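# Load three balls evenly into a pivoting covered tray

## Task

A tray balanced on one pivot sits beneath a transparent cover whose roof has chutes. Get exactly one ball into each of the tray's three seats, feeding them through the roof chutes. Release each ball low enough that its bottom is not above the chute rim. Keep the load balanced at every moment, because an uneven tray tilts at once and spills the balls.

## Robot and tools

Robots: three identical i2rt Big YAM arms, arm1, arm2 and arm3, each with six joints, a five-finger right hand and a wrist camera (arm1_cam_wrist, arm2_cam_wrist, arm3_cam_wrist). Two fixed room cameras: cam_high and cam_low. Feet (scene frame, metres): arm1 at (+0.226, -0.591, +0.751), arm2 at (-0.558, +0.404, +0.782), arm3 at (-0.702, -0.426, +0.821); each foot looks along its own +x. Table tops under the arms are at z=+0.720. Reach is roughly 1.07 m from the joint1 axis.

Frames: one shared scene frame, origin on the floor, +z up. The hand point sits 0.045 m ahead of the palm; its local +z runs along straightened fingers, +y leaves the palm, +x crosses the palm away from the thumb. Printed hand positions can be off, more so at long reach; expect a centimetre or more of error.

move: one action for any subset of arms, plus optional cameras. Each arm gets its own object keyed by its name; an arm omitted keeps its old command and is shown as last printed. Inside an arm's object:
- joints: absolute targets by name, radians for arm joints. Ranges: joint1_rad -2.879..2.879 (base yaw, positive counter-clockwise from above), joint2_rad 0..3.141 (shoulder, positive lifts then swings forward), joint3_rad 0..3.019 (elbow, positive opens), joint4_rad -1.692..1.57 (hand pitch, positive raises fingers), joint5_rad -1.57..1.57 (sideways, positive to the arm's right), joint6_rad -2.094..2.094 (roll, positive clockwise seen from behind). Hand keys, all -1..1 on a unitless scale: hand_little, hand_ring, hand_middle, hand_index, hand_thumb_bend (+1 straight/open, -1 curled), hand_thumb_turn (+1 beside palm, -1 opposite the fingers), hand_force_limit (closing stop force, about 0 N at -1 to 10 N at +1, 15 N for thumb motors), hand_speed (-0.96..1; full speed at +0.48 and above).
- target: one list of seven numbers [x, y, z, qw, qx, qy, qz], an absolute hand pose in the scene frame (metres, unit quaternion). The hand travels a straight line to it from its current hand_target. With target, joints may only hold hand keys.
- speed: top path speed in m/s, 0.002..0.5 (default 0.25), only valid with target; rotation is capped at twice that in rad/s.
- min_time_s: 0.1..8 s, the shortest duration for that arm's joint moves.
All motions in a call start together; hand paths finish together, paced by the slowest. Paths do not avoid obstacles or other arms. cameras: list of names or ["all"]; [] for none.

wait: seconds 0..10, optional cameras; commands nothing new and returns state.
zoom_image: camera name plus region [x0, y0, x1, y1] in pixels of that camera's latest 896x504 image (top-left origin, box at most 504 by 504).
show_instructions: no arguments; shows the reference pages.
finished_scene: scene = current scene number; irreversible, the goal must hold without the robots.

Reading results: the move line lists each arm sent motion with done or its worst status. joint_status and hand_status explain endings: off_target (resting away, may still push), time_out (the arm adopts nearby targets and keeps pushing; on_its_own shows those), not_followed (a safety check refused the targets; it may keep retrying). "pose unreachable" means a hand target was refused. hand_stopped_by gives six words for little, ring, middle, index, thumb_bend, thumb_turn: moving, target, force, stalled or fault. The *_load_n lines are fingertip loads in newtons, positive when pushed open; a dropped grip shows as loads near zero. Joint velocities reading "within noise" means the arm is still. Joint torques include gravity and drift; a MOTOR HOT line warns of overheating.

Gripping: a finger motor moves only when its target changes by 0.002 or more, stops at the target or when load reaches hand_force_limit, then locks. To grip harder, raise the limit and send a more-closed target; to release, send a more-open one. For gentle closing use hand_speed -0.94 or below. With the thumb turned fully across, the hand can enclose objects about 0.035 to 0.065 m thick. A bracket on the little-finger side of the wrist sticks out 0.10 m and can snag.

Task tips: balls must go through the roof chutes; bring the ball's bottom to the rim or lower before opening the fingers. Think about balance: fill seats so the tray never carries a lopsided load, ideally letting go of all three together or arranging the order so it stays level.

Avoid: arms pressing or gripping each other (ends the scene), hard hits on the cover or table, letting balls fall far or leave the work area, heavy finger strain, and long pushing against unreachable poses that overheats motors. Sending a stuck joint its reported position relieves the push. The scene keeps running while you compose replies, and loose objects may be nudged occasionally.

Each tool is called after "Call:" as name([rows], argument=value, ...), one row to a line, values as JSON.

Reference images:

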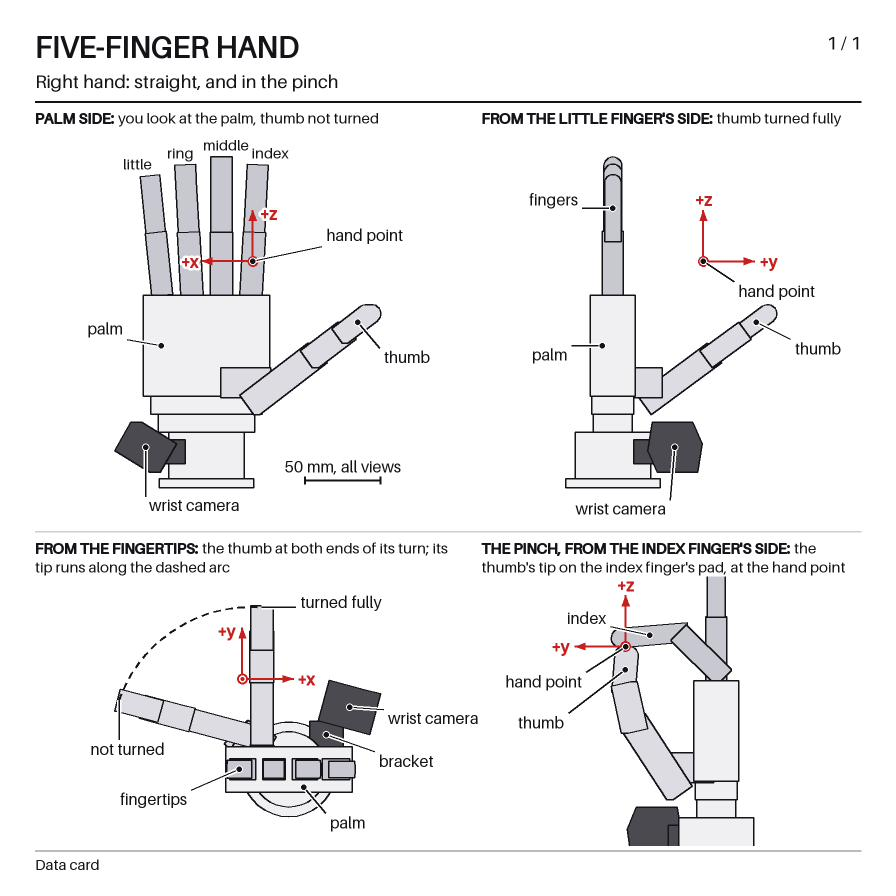

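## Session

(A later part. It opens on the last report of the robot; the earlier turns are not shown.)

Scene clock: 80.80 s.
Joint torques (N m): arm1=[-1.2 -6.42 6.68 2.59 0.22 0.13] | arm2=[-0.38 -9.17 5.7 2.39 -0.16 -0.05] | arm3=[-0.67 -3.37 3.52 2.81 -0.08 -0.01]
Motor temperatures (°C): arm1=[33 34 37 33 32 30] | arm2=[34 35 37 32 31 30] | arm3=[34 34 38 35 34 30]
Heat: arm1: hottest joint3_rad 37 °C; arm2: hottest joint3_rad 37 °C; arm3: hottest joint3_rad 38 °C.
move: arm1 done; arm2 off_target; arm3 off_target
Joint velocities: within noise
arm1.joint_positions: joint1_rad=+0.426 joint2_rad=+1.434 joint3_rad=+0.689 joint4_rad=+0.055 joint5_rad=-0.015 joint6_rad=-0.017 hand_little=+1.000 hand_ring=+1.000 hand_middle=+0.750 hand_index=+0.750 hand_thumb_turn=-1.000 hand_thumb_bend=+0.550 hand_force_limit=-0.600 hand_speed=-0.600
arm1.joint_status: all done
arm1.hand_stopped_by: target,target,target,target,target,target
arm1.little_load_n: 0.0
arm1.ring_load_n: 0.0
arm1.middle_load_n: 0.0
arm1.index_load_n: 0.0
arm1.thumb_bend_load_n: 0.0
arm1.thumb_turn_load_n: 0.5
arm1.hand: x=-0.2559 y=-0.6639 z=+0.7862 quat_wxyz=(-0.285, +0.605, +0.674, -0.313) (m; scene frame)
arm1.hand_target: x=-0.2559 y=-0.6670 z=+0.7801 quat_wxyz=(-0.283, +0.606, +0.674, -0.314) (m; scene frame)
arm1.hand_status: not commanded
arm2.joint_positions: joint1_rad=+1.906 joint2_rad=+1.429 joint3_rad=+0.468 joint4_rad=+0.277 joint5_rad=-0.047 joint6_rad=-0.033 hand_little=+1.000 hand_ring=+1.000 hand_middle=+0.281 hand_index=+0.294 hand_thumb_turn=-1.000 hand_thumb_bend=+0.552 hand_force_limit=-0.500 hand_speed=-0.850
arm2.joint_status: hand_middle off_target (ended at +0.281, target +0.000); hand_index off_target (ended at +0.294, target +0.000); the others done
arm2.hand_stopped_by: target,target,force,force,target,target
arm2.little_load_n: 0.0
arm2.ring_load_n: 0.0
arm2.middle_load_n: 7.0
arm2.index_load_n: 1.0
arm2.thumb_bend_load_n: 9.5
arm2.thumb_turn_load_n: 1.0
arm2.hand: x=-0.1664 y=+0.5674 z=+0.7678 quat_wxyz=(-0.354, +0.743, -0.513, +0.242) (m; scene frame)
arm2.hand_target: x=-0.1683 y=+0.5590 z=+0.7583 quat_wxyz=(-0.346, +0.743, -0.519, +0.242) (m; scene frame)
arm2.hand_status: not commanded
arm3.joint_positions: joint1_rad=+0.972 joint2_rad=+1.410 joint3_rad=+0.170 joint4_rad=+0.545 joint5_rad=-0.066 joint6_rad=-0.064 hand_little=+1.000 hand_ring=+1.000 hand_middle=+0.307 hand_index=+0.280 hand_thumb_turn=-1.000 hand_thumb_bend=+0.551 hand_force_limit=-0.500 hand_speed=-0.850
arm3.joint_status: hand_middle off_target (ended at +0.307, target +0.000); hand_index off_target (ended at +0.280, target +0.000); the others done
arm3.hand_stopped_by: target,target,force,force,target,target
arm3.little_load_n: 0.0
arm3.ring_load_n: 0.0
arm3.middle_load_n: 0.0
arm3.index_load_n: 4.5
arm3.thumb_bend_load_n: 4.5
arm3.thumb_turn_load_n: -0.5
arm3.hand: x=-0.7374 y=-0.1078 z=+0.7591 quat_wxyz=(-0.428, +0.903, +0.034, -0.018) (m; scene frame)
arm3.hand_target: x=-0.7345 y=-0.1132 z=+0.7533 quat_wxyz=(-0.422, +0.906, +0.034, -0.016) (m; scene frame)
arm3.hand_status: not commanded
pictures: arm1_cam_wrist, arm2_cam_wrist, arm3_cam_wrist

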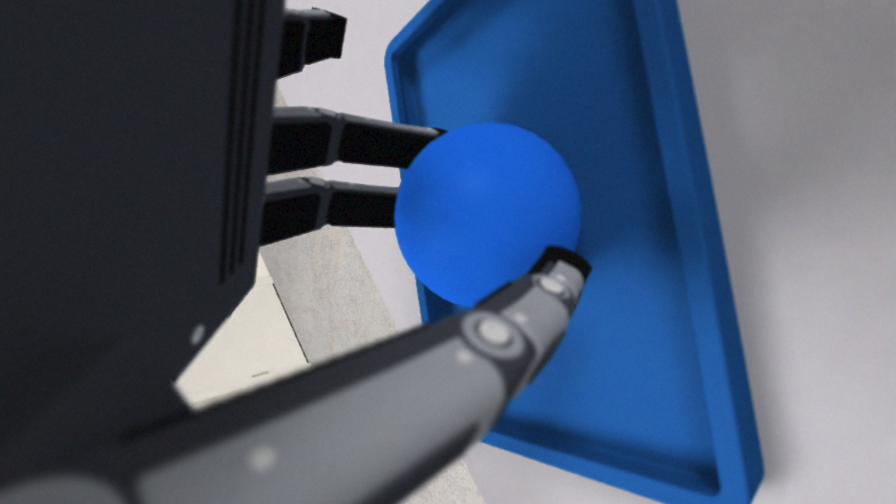

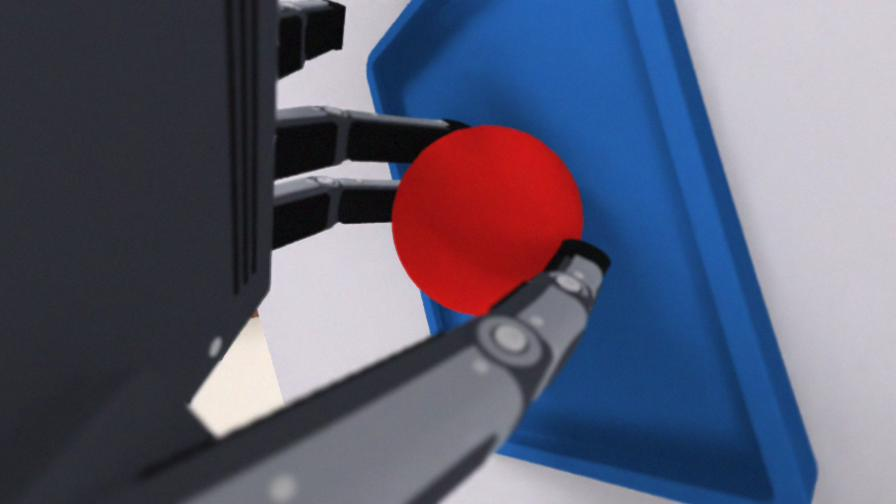

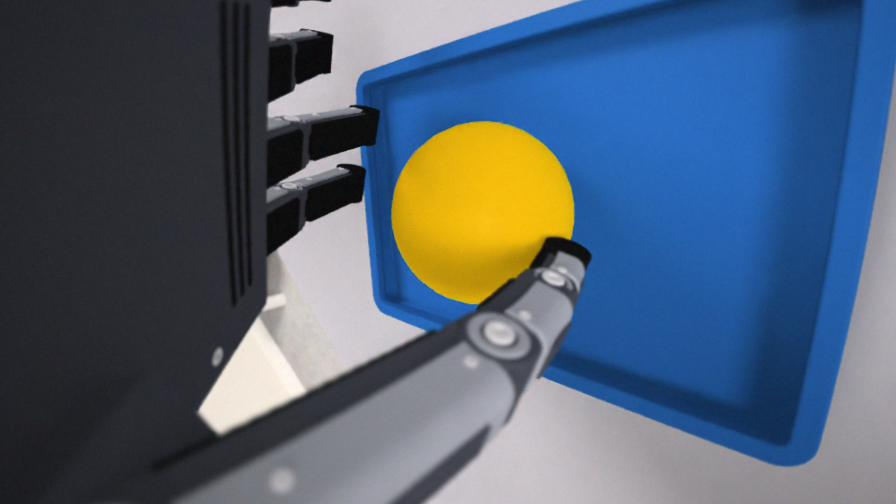

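Call:
move(arm1={"joints": {"hand_index": 0.0, "hand_middle": 0.0, "hand_speed": -0.85, "hand_force_limit": -0.5}}, arm2={"joints": {"hand_index": -0.02, "hand_speed": -0.93, "hand_force_limit": -0.5}}, arm3={"joints": {"hand_middle": -0.02, "hand_speed": -0.93, "hand_force_limit": -0.5}}, cameras=["arm1_cam_wrist", "arm2_cam_wrist", "arm3_cam_wrist"])

Scene clock: 86.73 s.
Joint torques (N m): arm1=[-2.08 -6.65 6.65 2.51 0.22 0.07] | arm2=[-0.5 -9.17 5.67 2.41 -0.14 -0.06] | arm3=[-0.67 -3.37 3.54 2.82 -0.08 -0.01]
Motor temperatures (°C): arm1=[33 34 37 33 32 30] | arm2=[34 35 36 32 31 30] | arm3=[33 34 38 35 34 30]
Heat: arm1: hottest joint3_rad 37 °C; arm2: hottest joint3_rad 36 °C; arm3: hottest joint3_rad 38 °C.
move: arm1 off_target; arm2 off_target; arm3 off_target
Joint velocities: within noise
arm1.joint_positions: joint1_rad=+0.426 joint2_rad=+1.434 joint3_rad=+0.689 joint4_rad=+0.056 joint5_rad=-0.014 joint6_rad=-0.017 hand_little=+1.000 hand_ring=+1.000 hand_middle=+0.307 hand_index=+0.280 hand_thumb_turn=-1.000 hand_thumb_bend=+0.551 hand_force_limit=-0.500 hand_speed=-0.850
arm1.joint_status: hand_middle off_target (ended at +0.307, target +0.000); hand_index off_target (ended at +0.280, target +0.000); the others done
arm1.hand_stopped_by: target,target,force,force,target,target
arm1.little_load_n: 0.0
arm1.ring_load_n: 0.0
arm1.middle_load_n: 0.5
arm1.index_load_n: 4.5
arm1.thumb_bend_load_n: 4.0
arm1.thumb_turn_load_n: 0.0
arm1.hand: x=-0.2563 y=-0.6639 z=+0.7865 quat_wxyz=(-0.285, +0.605, +0.674, -0.314) (m; scene frame)
arm1.hand_target: x=-0.2559 y=-0.6670 z=+0.7802 quat_wxyz=(-0.283, +0.606, +0.674, -0.314) (m; scene frame)
arm1.hand_status: not commanded
arm2.joint_positions: joint1_rad=+1.906 joint2_rad=+1.429 joint3_rad=+0.468 joint4_rad=+0.277 joint5_rad=-0.047 joint6_rad=-0.033 hand_little=+1.000 hand_ring=+1.000 hand_middle=+0.281 hand_index=+0.289 hand_thumb_turn=-1.000 hand_thumb_bend=+0.552 hand_force_limit=-0.500 hand_speed=-0.930
arm2.joint_status: hand_index off_target (ended at +0.289, target -0.020); the others done
arm2.hand_stopped_by: target,target,force,force,target,target
arm2.little_load_n: 0.0
arm2.ring_load_n: 0.0
arm2.middle_load_n: 6.0
arm2.index_load_n: 3.0
arm2.thumb_bend_load_n: 10.0
arm2.thumb_turn_load_n: 1.0
arm2.hand: x=-0.1664 y=+0.5674 z=+0.7678 quat_wxyz=(-0.354, +0.743, -0.513, +0.242) (m; scene frame)
arm2.hand_target: x=-0.1683 y=+0.5590 z=+0.7583 quat_wxyz=(-0.346, +0.743, -0.519, +0.242) (m; scene frame)
arm2.hand_status: not commanded
arm3.joint_positions: joint1_rad=+0.972 joint2_rad=+1.410 joint3_rad=+0.170 joint4_rad=+0.545 joint5_rad=-0.066 joint6_rad=-0.064 hand_little=+1.000 hand_ring=+1.000 hand_middle=+0.302 hand_index=+0.280 hand_thumb_turn=-1.000 hand_thumb_bend=+0.551 hand_force_limit=-0.500 hand_speed=-0.930
arm3.joint_status: hand_middle off_target (ended at +0.302, target -0.020); the others done
arm3.hand_stopped_by: target,target,force,force,target,target
arm3.little_load_n: 0.0
arm3.ring_load_n: 0.0
arm3.middle_load_n: 2.5
arm3.index_load_n: 3.0
arm3.thumb_bend_load_n: 5.5
arm3.thumb_turn_load_n: 0.0
arm3.hand: x=-0.7374 y=-0.1078 z=+0.7591 quat_wxyz=(-0.428, +0.903, +0.034, -0.018) (m; scene frame)
arm3.hand_target: x=-0.7345 y=-0.1132 z=+0.7533 quat_wxyz=(-0.422, +0.906, +0.034, -0.016) (m; scene frame)
arm3.hand_status: not commanded
pictures: arm1_cam_wrist, arm2_cam_wrist, arm3_cam_wrist

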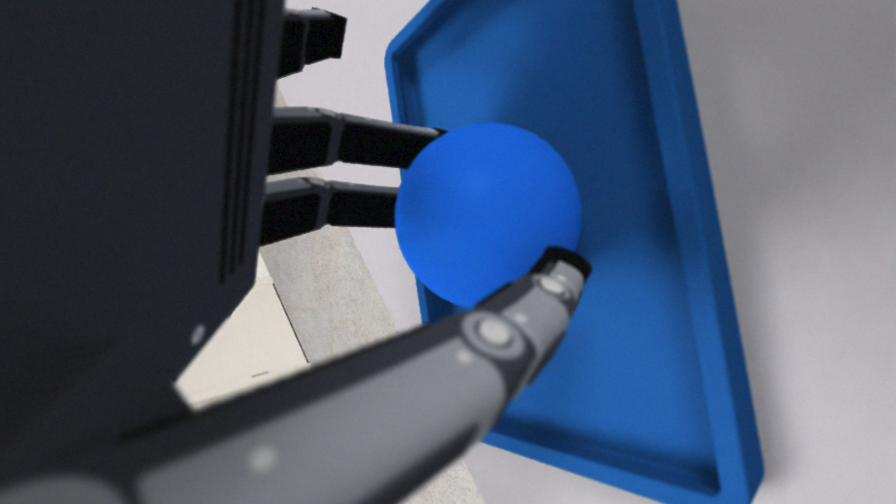

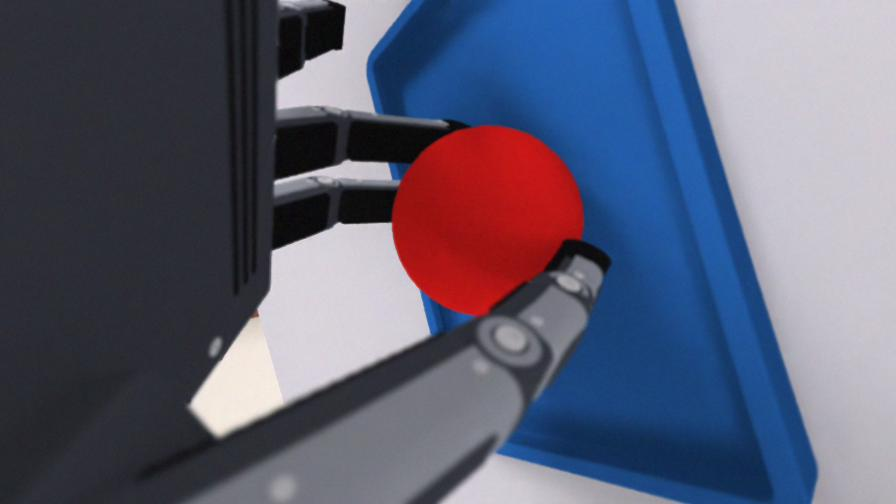

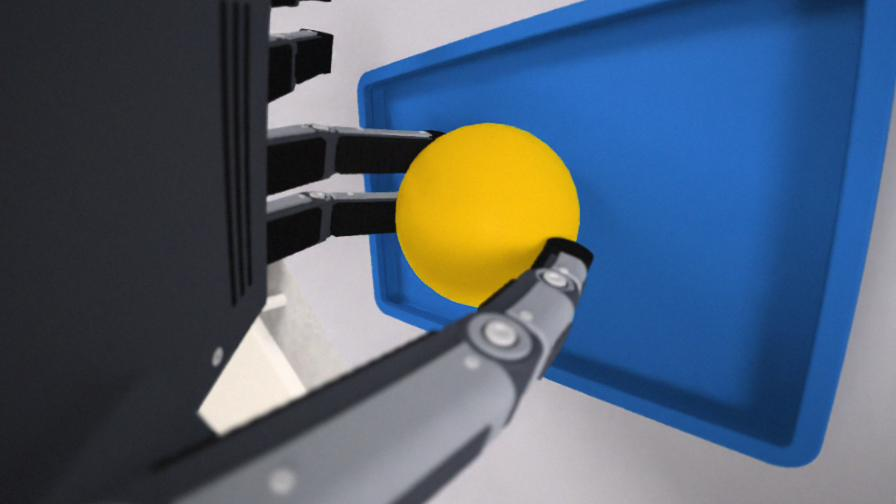

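Call:
move(arm1={"joints": {"hand_middle": -0.02, "hand_speed": -0.93, "hand_force_limit": -0.5}}, arm2={"target": [-0.20, 0.547, 1.11, 0.3466, -0.7433, 0.5185, -0.2418], "speed": 0.15}, arm3={"target": [-0.734, -0.1131, 1.11, 0.4223, -0.9056, -0.034, 0.0158], "speed": 0.15}, cameras=["arm1_cam_wrist", "arm2_cam_wrist"])

Scene clock: 92.80 s.
Joint torques (N m): arm1=[-1.79 -6.83 6.71 2.37 0.24 0.06] | arm2=[-0.62 -7.59 15.02 1.58 -0.18 -0.02] | arm3=[0.85 0.21 14.2 1.7 0.21 0.1]
Motor temperatures (°C): arm1=[33 34 37 33 32 30] | arm2=[34 35 37 32 31 30] | arm3=[33 34 39 35 34 30]
Heat: arm1: hottest joint3_rad 37 °C; arm2: hottest joint3_rad 37 °C; arm3: hottest joint3_rad 39 °C.
move: arm1 off_target; arm2 off_target; arm3 off_target
Joint velocities: within noise
arm1.joint_positions: joint1_rad=+0.426 joint2_rad=+1.434 joint3_rad=+0.689 joint4_rad=+0.057 joint5_rad=-0.014 joint6_rad=-0.017 hand_little=+1.000 hand_ring=+1.000 hand_middle=+0.295 hand_index=+0.280 hand_thumb_turn=-1.000 hand_thumb_bend=+0.551 hand_force_limit=-0.500 hand_speed=-0.930
arm1.joint_status: hand_middle off_target (ended at +0.295, target -0.020); the others done
arm1.hand_stopped_by: target,target,force,force,target,target
arm1.little_load_n: 0.0
arm1.ring_load_n: 0.0
arm1.middle_load_n: 4.5
arm1.index_load_n: 3.0
arm1.thumb_bend_load_n: 6.0
arm1.thumb_turn_load_n: 0.0
arm1.hand: x=-0.2563 y=-0.6639 z=+0.7865 quat_wxyz=(-0.285, +0.605, +0.674, -0.314) (m; scene frame)
arm1.hand_target: x=-0.2559 y=-0.6670 z=+0.7802 quat_wxyz=(-0.283, +0.606, +0.674, -0.314) (m; scene frame)
arm1.hand_status: not commanded
arm2.joint_positions: joint1_rad=+1.898 joint2_rad=+0.915 joint3_rad=+1.036 joint4_rad=-0.892 joint5_rad=-0.052 joint6_rad=-0.041 hand_little=+1.000 hand_ring=+1.000 hand_middle=+0.281 hand_index=+0.289 hand_thumb_turn=-1.000 hand_thumb_bend=+0.552 hand_force_limit=-0.500 hand_speed=-0.930
arm2.joint_status: not commanded
arm2.hand_stopped_by: target,target,force,force,target,target
arm2.little_load_n: 0.0
arm2.ring_load_n: 0.0
arm2.middle_load_n: 6.0
arm2.index_load_n: 3.0
arm2.thumb_bend_load_n: 10.5
arm2.thumb_turn_load_n: 1.0
arm2.hand: x=-0.2130 y=+0.5501 z=+1.0703 quat_wxyz=(-0.323, +0.757, -0.524, +0.219) (m; scene frame)
arm2.hand_target: x=-0.2019 y=+0.5466 z=+1.1095 quat_wxyz=(-0.347, +0.743, -0.518, +0.242) (m; scene frame)
arm2.hand_status: off_target (0.042 m and 4.2 deg from the pose sent, 0.344 m and 1.1 deg at the start)
arm3.joint_positions: joint1_rad=+0.972 joint2_rad=+0.692 joint3_rad=+0.842 joint4_rad=-0.908 joint5_rad=-0.059 joint6_rad=-0.064 hand_little=+1.000 hand_ring=+1.000 hand_middle=+0.302 hand_index=+0.280 hand_thumb_turn=-1.000 hand_thumb_bend=+0.551 hand_force_limit=-0.500 hand_speed=-0.930
arm3.joint_status: not commanded
arm3.hand_stopped_by: target,target,force,force,target,target
arm3.little_load_n: 0.0
arm3.ring_load_n: 0.0
arm3.middle_load_n: 2.0
arm3.index_load_n: 3.0
arm3.thumb_bend_load_n: 5.5
arm3.thumb_turn_load_n: 0.0
arm3.hand: x=-0.7327 y=-0.1248 z=+1.0761 quat_wxyz=(-0.398, +0.917, +0.032, -0.017) (m; scene frame)
arm3.hand_target: x=-0.7340 y=-0.1145 z=+1.1094 quat_wxyz=(-0.423, +0.906, +0.034, -0.016) (m; scene frame)
arm3.hand_status: off_target (0.036 m and 3.1 deg from the pose sent, 0.351 m and 0.7 deg at the start)
pictures: arm1_cam_wrist, arm2_cam_wrist

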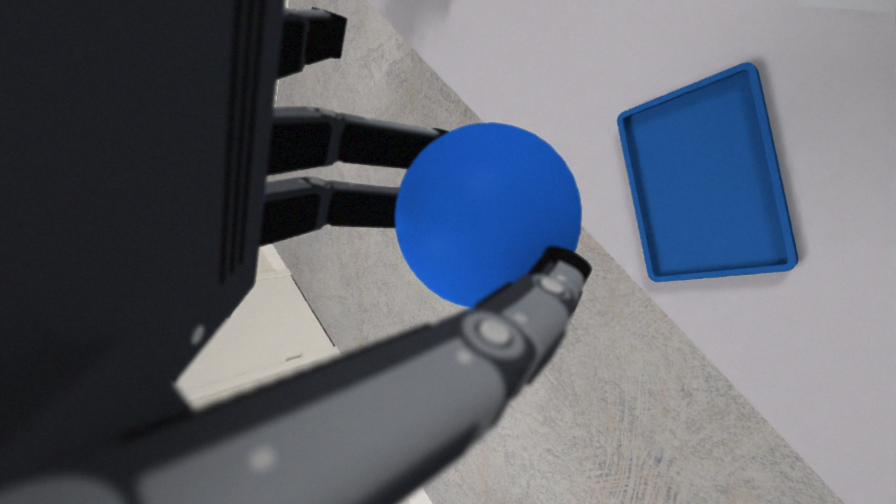

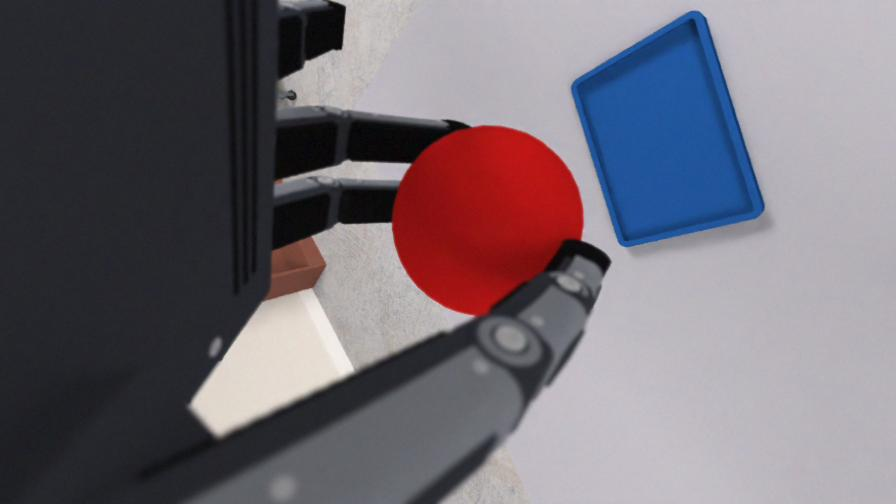

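Call:
move(arm1={"target": [-0.22, -0.66, 1.13, 0.2828, -0.6064, -0.6735, 0.3141], "speed": 0.15}, arm2={"joints": {"joint1_rad": 0.649}, "min_time_s": 3}, arm3={"joints": {"joint1_rad": 0.147}, "min_time_s": 2.5}, cameras=["arm3_cam_wrist", "cam_low"])

Scene clock: 107.47 s.
Joint torques (N m): arm1=[-2.26 -5.48 15.98 1.62 0.03 0.01] | arm2=[-0.44 -7.65 14.98 1.5 -0.16 -0.04] | arm3=[-0.62 0.03 14.22 1.76 0.13 0.1]
Motor temperatures (°C): arm1=[33 34 38 33 32 30] | arm2=[34 35 40 32 31 30] | arm3=[33 34 41 35 34 30]
Heat: arm1: hottest joint3_rad 38 °C; arm2: hottest joint3_rad 40 °C; arm3: hottest joint3_rad 41 °C.
move: arm1 off_target; arm2 done; arm3 done
Joint velocities: within noise
arm1.joint_positions: joint1_rad=+0.426 joint2_rad=+1.100 joint3_rad=+1.285 joint4_rad=-0.953 joint5_rad=-0.019 joint6_rad=-0.016 hand_little=+1.000 hand_ring=+1.000 hand_middle=+0.296 hand_index=+0.280 hand_thumb_turn=-1.000 hand_thumb_bend=+0.551 hand_force_limit=-0.500 hand_speed=-0.930
arm1.joint_status: not commanded
arm1.hand_stopped_by: target,target,force,force,target,target
arm1.little_load_n: 0.0
arm1.ring_load_n: 0.0
arm1.middle_load_n: 4.5
arm1.index_load_n: 2.5
arm1.thumb_bend_load_n: 6.0
arm1.thumb_turn_load_n: 0.0
arm1.hand: x=-0.2081 y=-0.6611 z=+1.0878 quat_wxyz=(-0.259, +0.615, +0.686, -0.289) (m; scene frame)
arm1.hand_target: x=-0.2175 y=-0.6599 z=+1.1293 quat_wxyz=(-0.283, +0.606, +0.674, -0.314) (m; scene frame)
arm1.hand_status: off_target (0.044 m and 4.3 deg from the pose sent, 0.345 m and 0.3 deg at the start)
arm2.joint_positions: joint1_rad=+0.664 joint2_rad=+0.915 joint3_rad=+1.036 joint4_rad=-0.892 joint5_rad=-0.053 joint6_rad=-0.042 hand_little=+1.000 hand_ring=+1.000 hand_middle=+0.281 hand_index=+0.289 hand_thumb_turn=-1.000 hand_thumb_bend=+0.552 hand_force_limit=-0.500 hand_speed=-0.930
arm2.joint_status: all done
arm2.hand_stopped_by: target,target,force,force,target,target
arm2.little_load_n: 0.0
arm2.ring_load_n: 0.0
arm2.middle_load_n: 6.0
arm2.index_load_n: 3.0
arm2.thumb_bend_load_n: 10.5
arm2.thumb_turn_load_n: 1.0
arm2.hand: x=-0.3063 y=+0.1274 z=+1.0704 quat_wxyz=(-0.137, +0.316, -0.865, +0.365) (m; scene frame)
arm2.hand_target: x=-0.3052 y=+0.1164 z=+1.1096 quat_wxyz=(-0.143, +0.307, -0.852, +0.398) (m; scene frame)
arm2.hand_status: not commanded
arm3.joint_positions: joint1_rad=+0.155 joint2_rad=+0.692 joint3_rad=+0.842 joint4_rad=-0.908 joint5_rad=-0.057 joint6_rad=-0.064 hand_little=+1.000 hand_ring=+1.000 hand_middle=+0.302 hand_index=+0.280 hand_thumb_turn=-1.000 hand_thumb_bend=+0.551 hand_force_limit=-0.500 hand_speed=-0.930
arm3.joint_status: all done
arm3.hand_stopped_by: target,target,force,force,target,target
arm3.little_load_n: 0.0
arm3.ring_load_n: 0.0
arm3.middle_load_n: 2.0
arm3.index_load_n: 3.0
arm3.thumb_bend_load_n: 5.5
arm3.thumb_turn_load_n: 0.0
arm3.hand: x=-0.5015 y=-0.1961 z=+1.0730 quat_wxyz=(-0.367, +0.856, -0.336, +0.141) (m; scene frame)
arm3.hand_target: x=-0.4912 y=-0.1909 z=+1.1062 quat_wxyz=(-0.389, +0.844, -0.336, +0.154) (m; scene frame)
arm3.hand_status: not commanded
pictures: arm3_cam_wrist, cam_low

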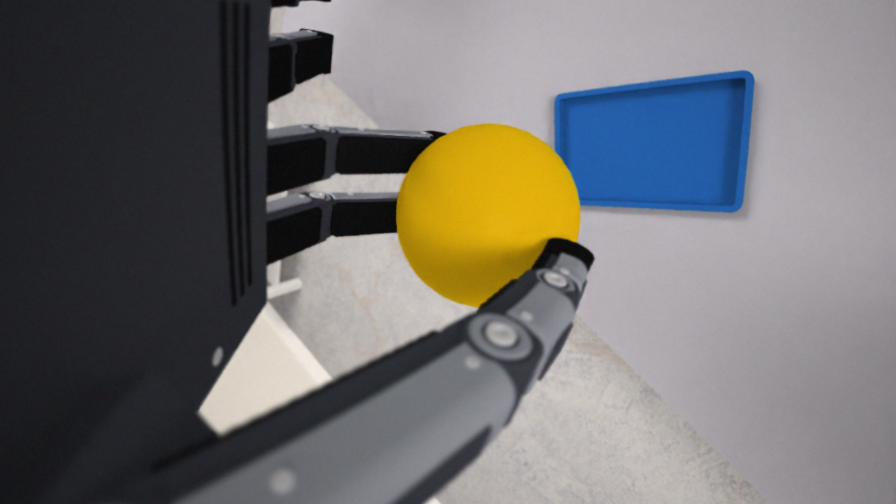

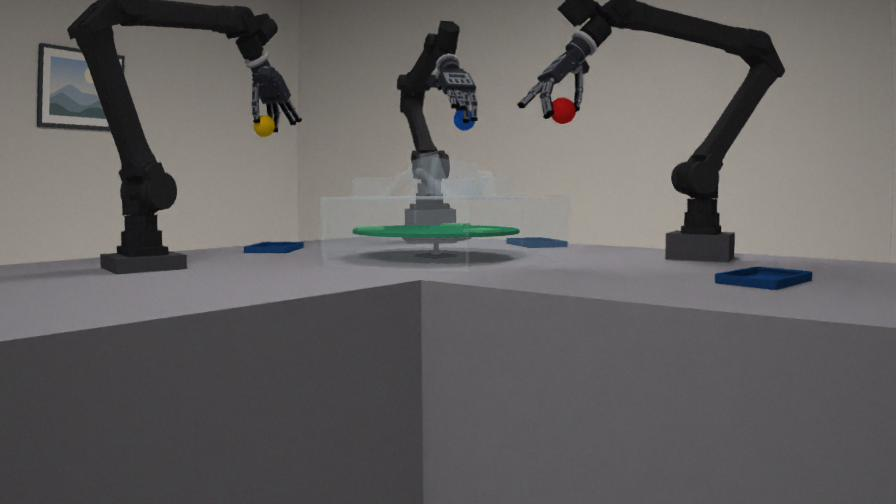

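Call:
move(arm1={"joints": {"joint1_rad": -0.274}, "min_time_s": 2.5}, arm2={"target": [-0.2402, -0.0302, 0.978, 0.1292, -0.277, 0.8629, -0.4024], "speed": 0.1}, arm3={"target": [-0.4566, -0.1966, 0.966, 0.386, -0.8277, 0.3693, -0.1722], "speed": 0.1}, cameras=[])

Call:
move(arm1={"target": [-0.2098, -0.299, 1.0, 0.3754, -0.805, -0.4164, 0.1942], "speed": 0.1}, cameras=["all"])

Call:
zoom_image(camera="arm1_cam_wrist", region=[480, 0, 780, 340])

Call:
zoom_image(camera="arm2_cam_wrist", region=[480, 0, 780, 340])

Call:
zoom_image(camera="arm3_cam_wrist", region=[480, 0, 780, 340])

Call:
zoom_image(camera="cam_low", region=[340, 100, 560, 220])

Scene clock: 114.77 s.
Joint torques (N m): arm1=[-2.37 -5.54 15.88 1.55 0.07 0.02] | arm2=[-0.5 -12.86 12.53 2.63 -0.04 0.08] | arm3=[-0.73 -0.79 9.11 3.19 -0.09 0.07]
Motor temperatures (°C): arm1=[33 34 41 33 32 30] | arm2=[34 35 42 32 31 30] | arm3=[33 34 42 35 34 30]
Heat: arm1: hottest joint3_rad 41 °C; arm2: hottest joint3_rad 42 °C; arm3: hottest joint3_rad 42 °C.
move: arm1 done; arm2 off_target; arm3 done
Joint velocities: within noise
arm1.joint_positions: joint1_rad=-0.270 joint2_rad=+1.100 joint3_rad=+1.285 joint4_rad=-0.953 joint5_rad=-0.020 joint6_rad=-0.016 hand_little=+1.000 hand_ring=+1.000 hand_middle=+0.296 hand_index=+0.280 hand_thumb_turn=-1.000 hand_thumb_bend=+0.551 hand_force_limit=-0.500 hand_speed=-0.930
arm1.joint_status: all done
arm1.hand_stopped_by: target,target,force,force,target,target
arm1.little_load_n: 0.0
arm1.ring_load_n: 0.0
arm1.middle_load_n: 4.5
arm1.index_load_n: 2.5
arm1.thumb_bend_load_n: 6.0
arm1.thumb_turn_load_n: 0.0
arm1.hand: x=-0.1523 y=-0.3683 z=+1.0888 quat_wxyz=(-0.344, +0.812, +0.436, -0.183) (m; scene frame)
arm1.hand_target: x=-0.1589 y=-0.3618 z=+1.1303 quat_wxyz=(-0.375, +0.798, +0.427, -0.198) (m; scene frame)
arm1.hand_status: not commanded
arm2.joint_positions: joint1_rad=+0.608 joint2_rad=+1.332 joint3_rad=+1.036 joint4_rad=-0.457 joint5_rad=-0.046 joint6_rad=-0.044 hand_little=+1.000 hand_ring=+1.000 hand_middle=+0.281 hand_index=+0.289 hand_thumb_turn=-1.000 hand_thumb_bend=+0.552 hand_force_limit=-0.500 hand_speed=-0.930
arm2.joint_status: not commanded
arm2.hand_stopped_by: target,target,force,force,target,target
arm2.little_load_n: 0.0
arm2.ring_load_n: 0.0
arm2.middle_load_n: 6.0
arm2.index_load_n: 3.0
arm2.thumb_bend_load_n: 10.5
arm2.thumb_turn_load_n: 1.0
arm2.hand: x=-0.2445 y=-0.0074 z=+0.9577 quat_wxyz=(-0.126, +0.290, -0.870, +0.378) (m; scene frame)
arm2.hand_target: x=-0.2412 y=-0.0290 z=+0.9785 quat_wxyz=(-0.129, +0.277, -0.863, +0.403) (m; scene frame)
arm2.hand_status: off_target (0.031 m and 3.3 deg from the pose sent, 0.194 m and 6.2 deg at the start)
arm3.joint_positions: joint1_rad=+0.068 joint2_rad=+0.750 joint3_rad=+0.561 joint4_rad=-0.522 joint5_rad=-0.057 joint6_rad=-0.064 hand_little=+1.000 hand_ring=+1.000 hand_middle=+0.302 hand_index=+0.280 hand_thumb_turn=-1.000 hand_thumb_bend=+0.551 hand_force_limit=-0.500 hand_speed=-0.930
arm3.joint_status: not commanded
arm3.hand_stopped_by: target,target,force,force,target,target
arm3.little_load_n: 0.0
arm3.ring_load_n: 0.0
arm3.middle_load_n: 2.0
arm3.index_load_n: 3.0
arm3.thumb_bend_load_n: 5.5
arm3.thumb_turn_load_n: 0.0
arm3.hand: x=-0.4630 y=-0.1981 z=+0.9652 quat_wxyz=(-0.380, +0.832, -0.368, +0.168) (m; scene frame)
arm3.hand_target: x=-0.4568 y=-0.1968 z=+0.9662 quat_wxyz=(-0.386, +0.828, -0.369, +0.172) (m; scene frame)
arm3.hand_status: done (0.007 m and 1.0 deg from the pose sent, 0.116 m and 6.5 deg at the start)
pictures: none
No camera images: "cameras" was empty.

Scene clock: 117.07 s.
Joint torques (N m): arm1=[-2.43 -8.12 9.4 2.92 -0.01 -0.07] | arm2=[-0.5 -12.63 12.55 2.56 -0.04 0.08] | arm3=[-0.73 -0.79 9.11 3.21 -0.09 0.06]
Motor temperatures (°C): arm1=[33 34 41 33 32 30] | arm2=[34 35 42 32 31 30] | arm3=[33 34 42 35 34 30]
Heat: arm1: hottest joint3_rad 41 °C; arm2: hottest joint3_rad 42 °C; arm3: hottest joint3_rad 42 °C.
move: arm1 done
Joint velocities: within noise
arm1.joint_positions: joint1_rad=-0.313 joint2_rad=+1.274 joint3_rad=+1.159 joint4_rad=-0.607 joint5_rad=-0.035 joint6_rad=-0.020 hand_little=+1.000 hand_ring=+1.000 hand_middle=+0.296 hand_index=+0.280 hand_thumb_turn=-1.000 hand_thumb_bend=+0.551 hand_force_limit=-0.500 hand_speed=-0.930
arm1.joint_status: not commanded
arm1.hand_stopped_by: target,target,force,force,target,target
arm1.little_load_n: 0.0
arm1.ring_load_n: 0.0
arm1.middle_load_n: 4.5
arm1.index_load_n: 2.5
arm1.thumb_bend_load_n: 6.0
arm1.thumb_turn_load_n: 0.5
arm1.hand: x=-0.2064 y=-0.3059 z=+0.9954 quat_wxyz=(-0.364, +0.810, +0.418, -0.190) (m; scene frame)
arm1.hand_target: x=-0.2096 y=-0.2990 z=+1.0002 quat_wxyz=(-0.375, +0.805, +0.416, -0.194) (m; scene frame)
arm1.hand_status: done (0.009 m and 1.5 deg from the pose sent, 0.126 m and 4.5 deg at the start)
arm2, arm3: as last shown
arm2.ring_load_n: -0.5
pictures: arm1_cam_wrist, arm2_cam_wrist, arm3_cam_wrist, cam_high, cam_low

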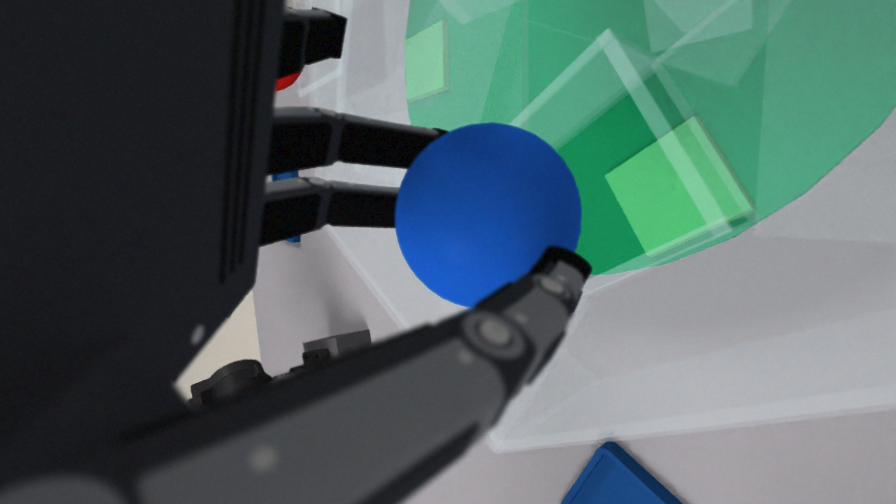

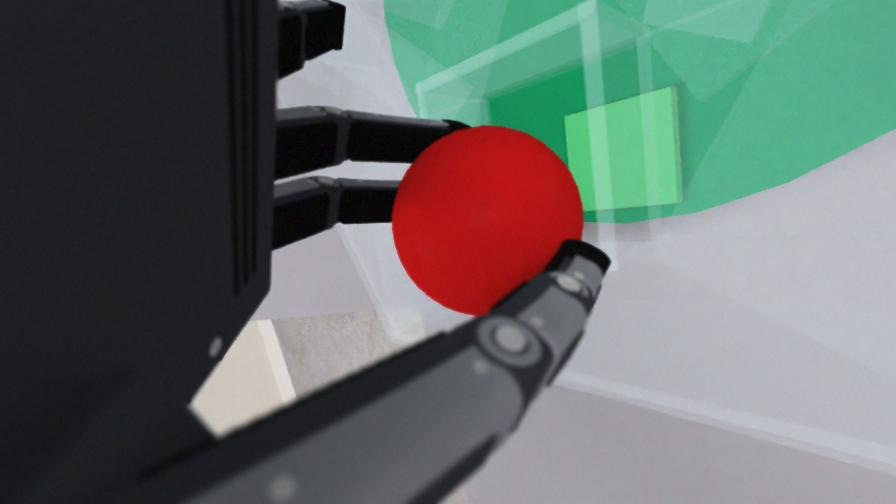

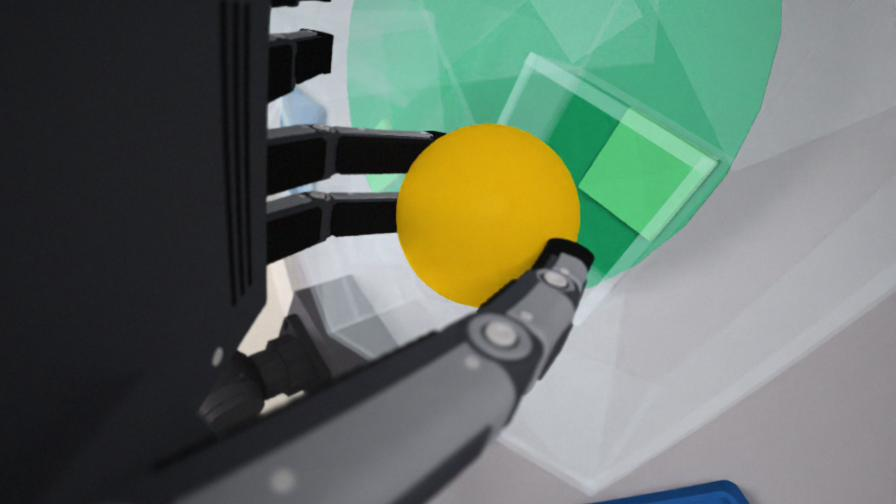

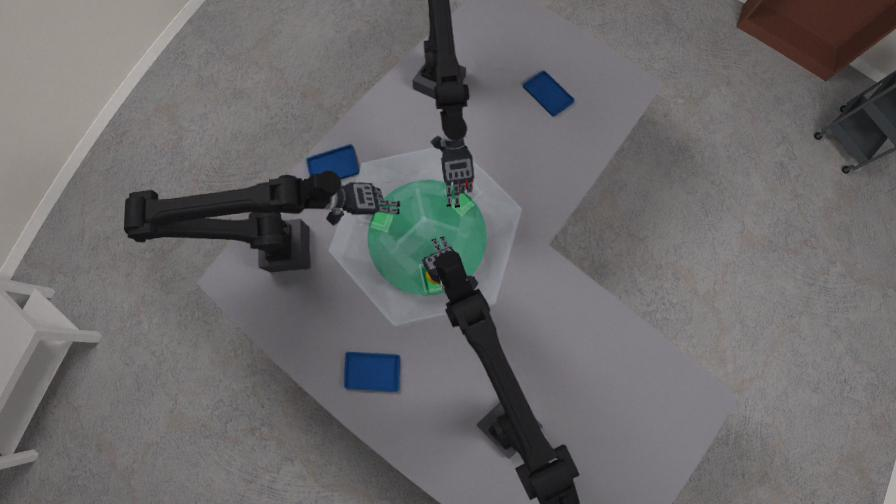

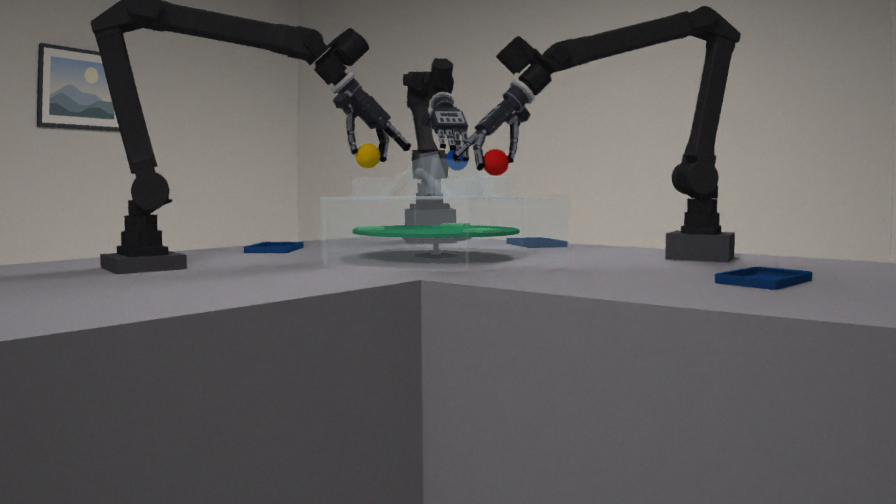

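Scaled by 1.482 from the camera's 896x504 image, which has a finer 1280x720 frame.

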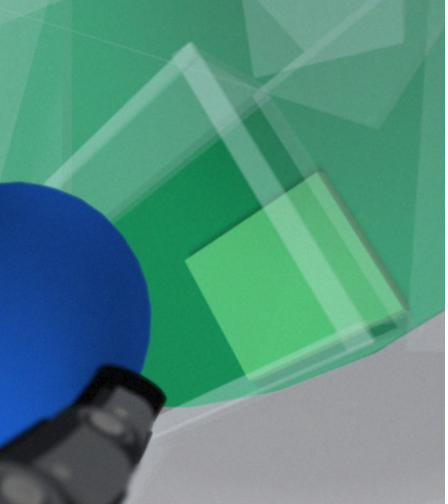

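Scaled by 1.482 from the camera's 896x504 image, which has a finer 1280x720 frame.

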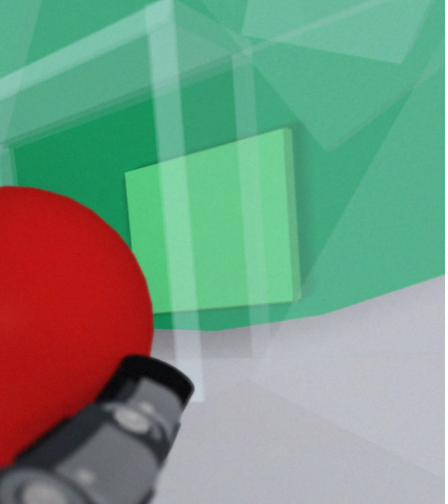

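Scaled by 1.482 from the camera's 896x504 image, which has a finer 1280x720 frame.

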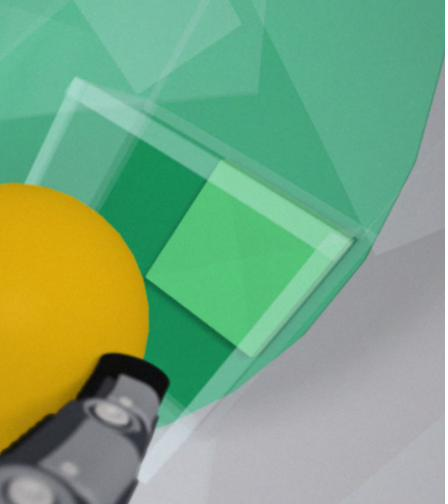

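Scaled by 2.291 from the camera's 896x504 image, which has a finer 1280x720 frame.

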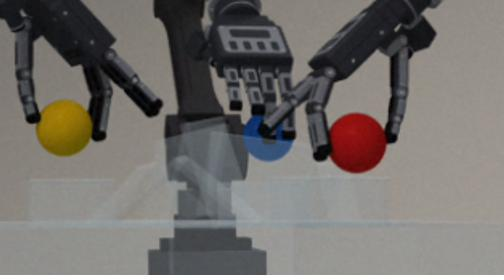

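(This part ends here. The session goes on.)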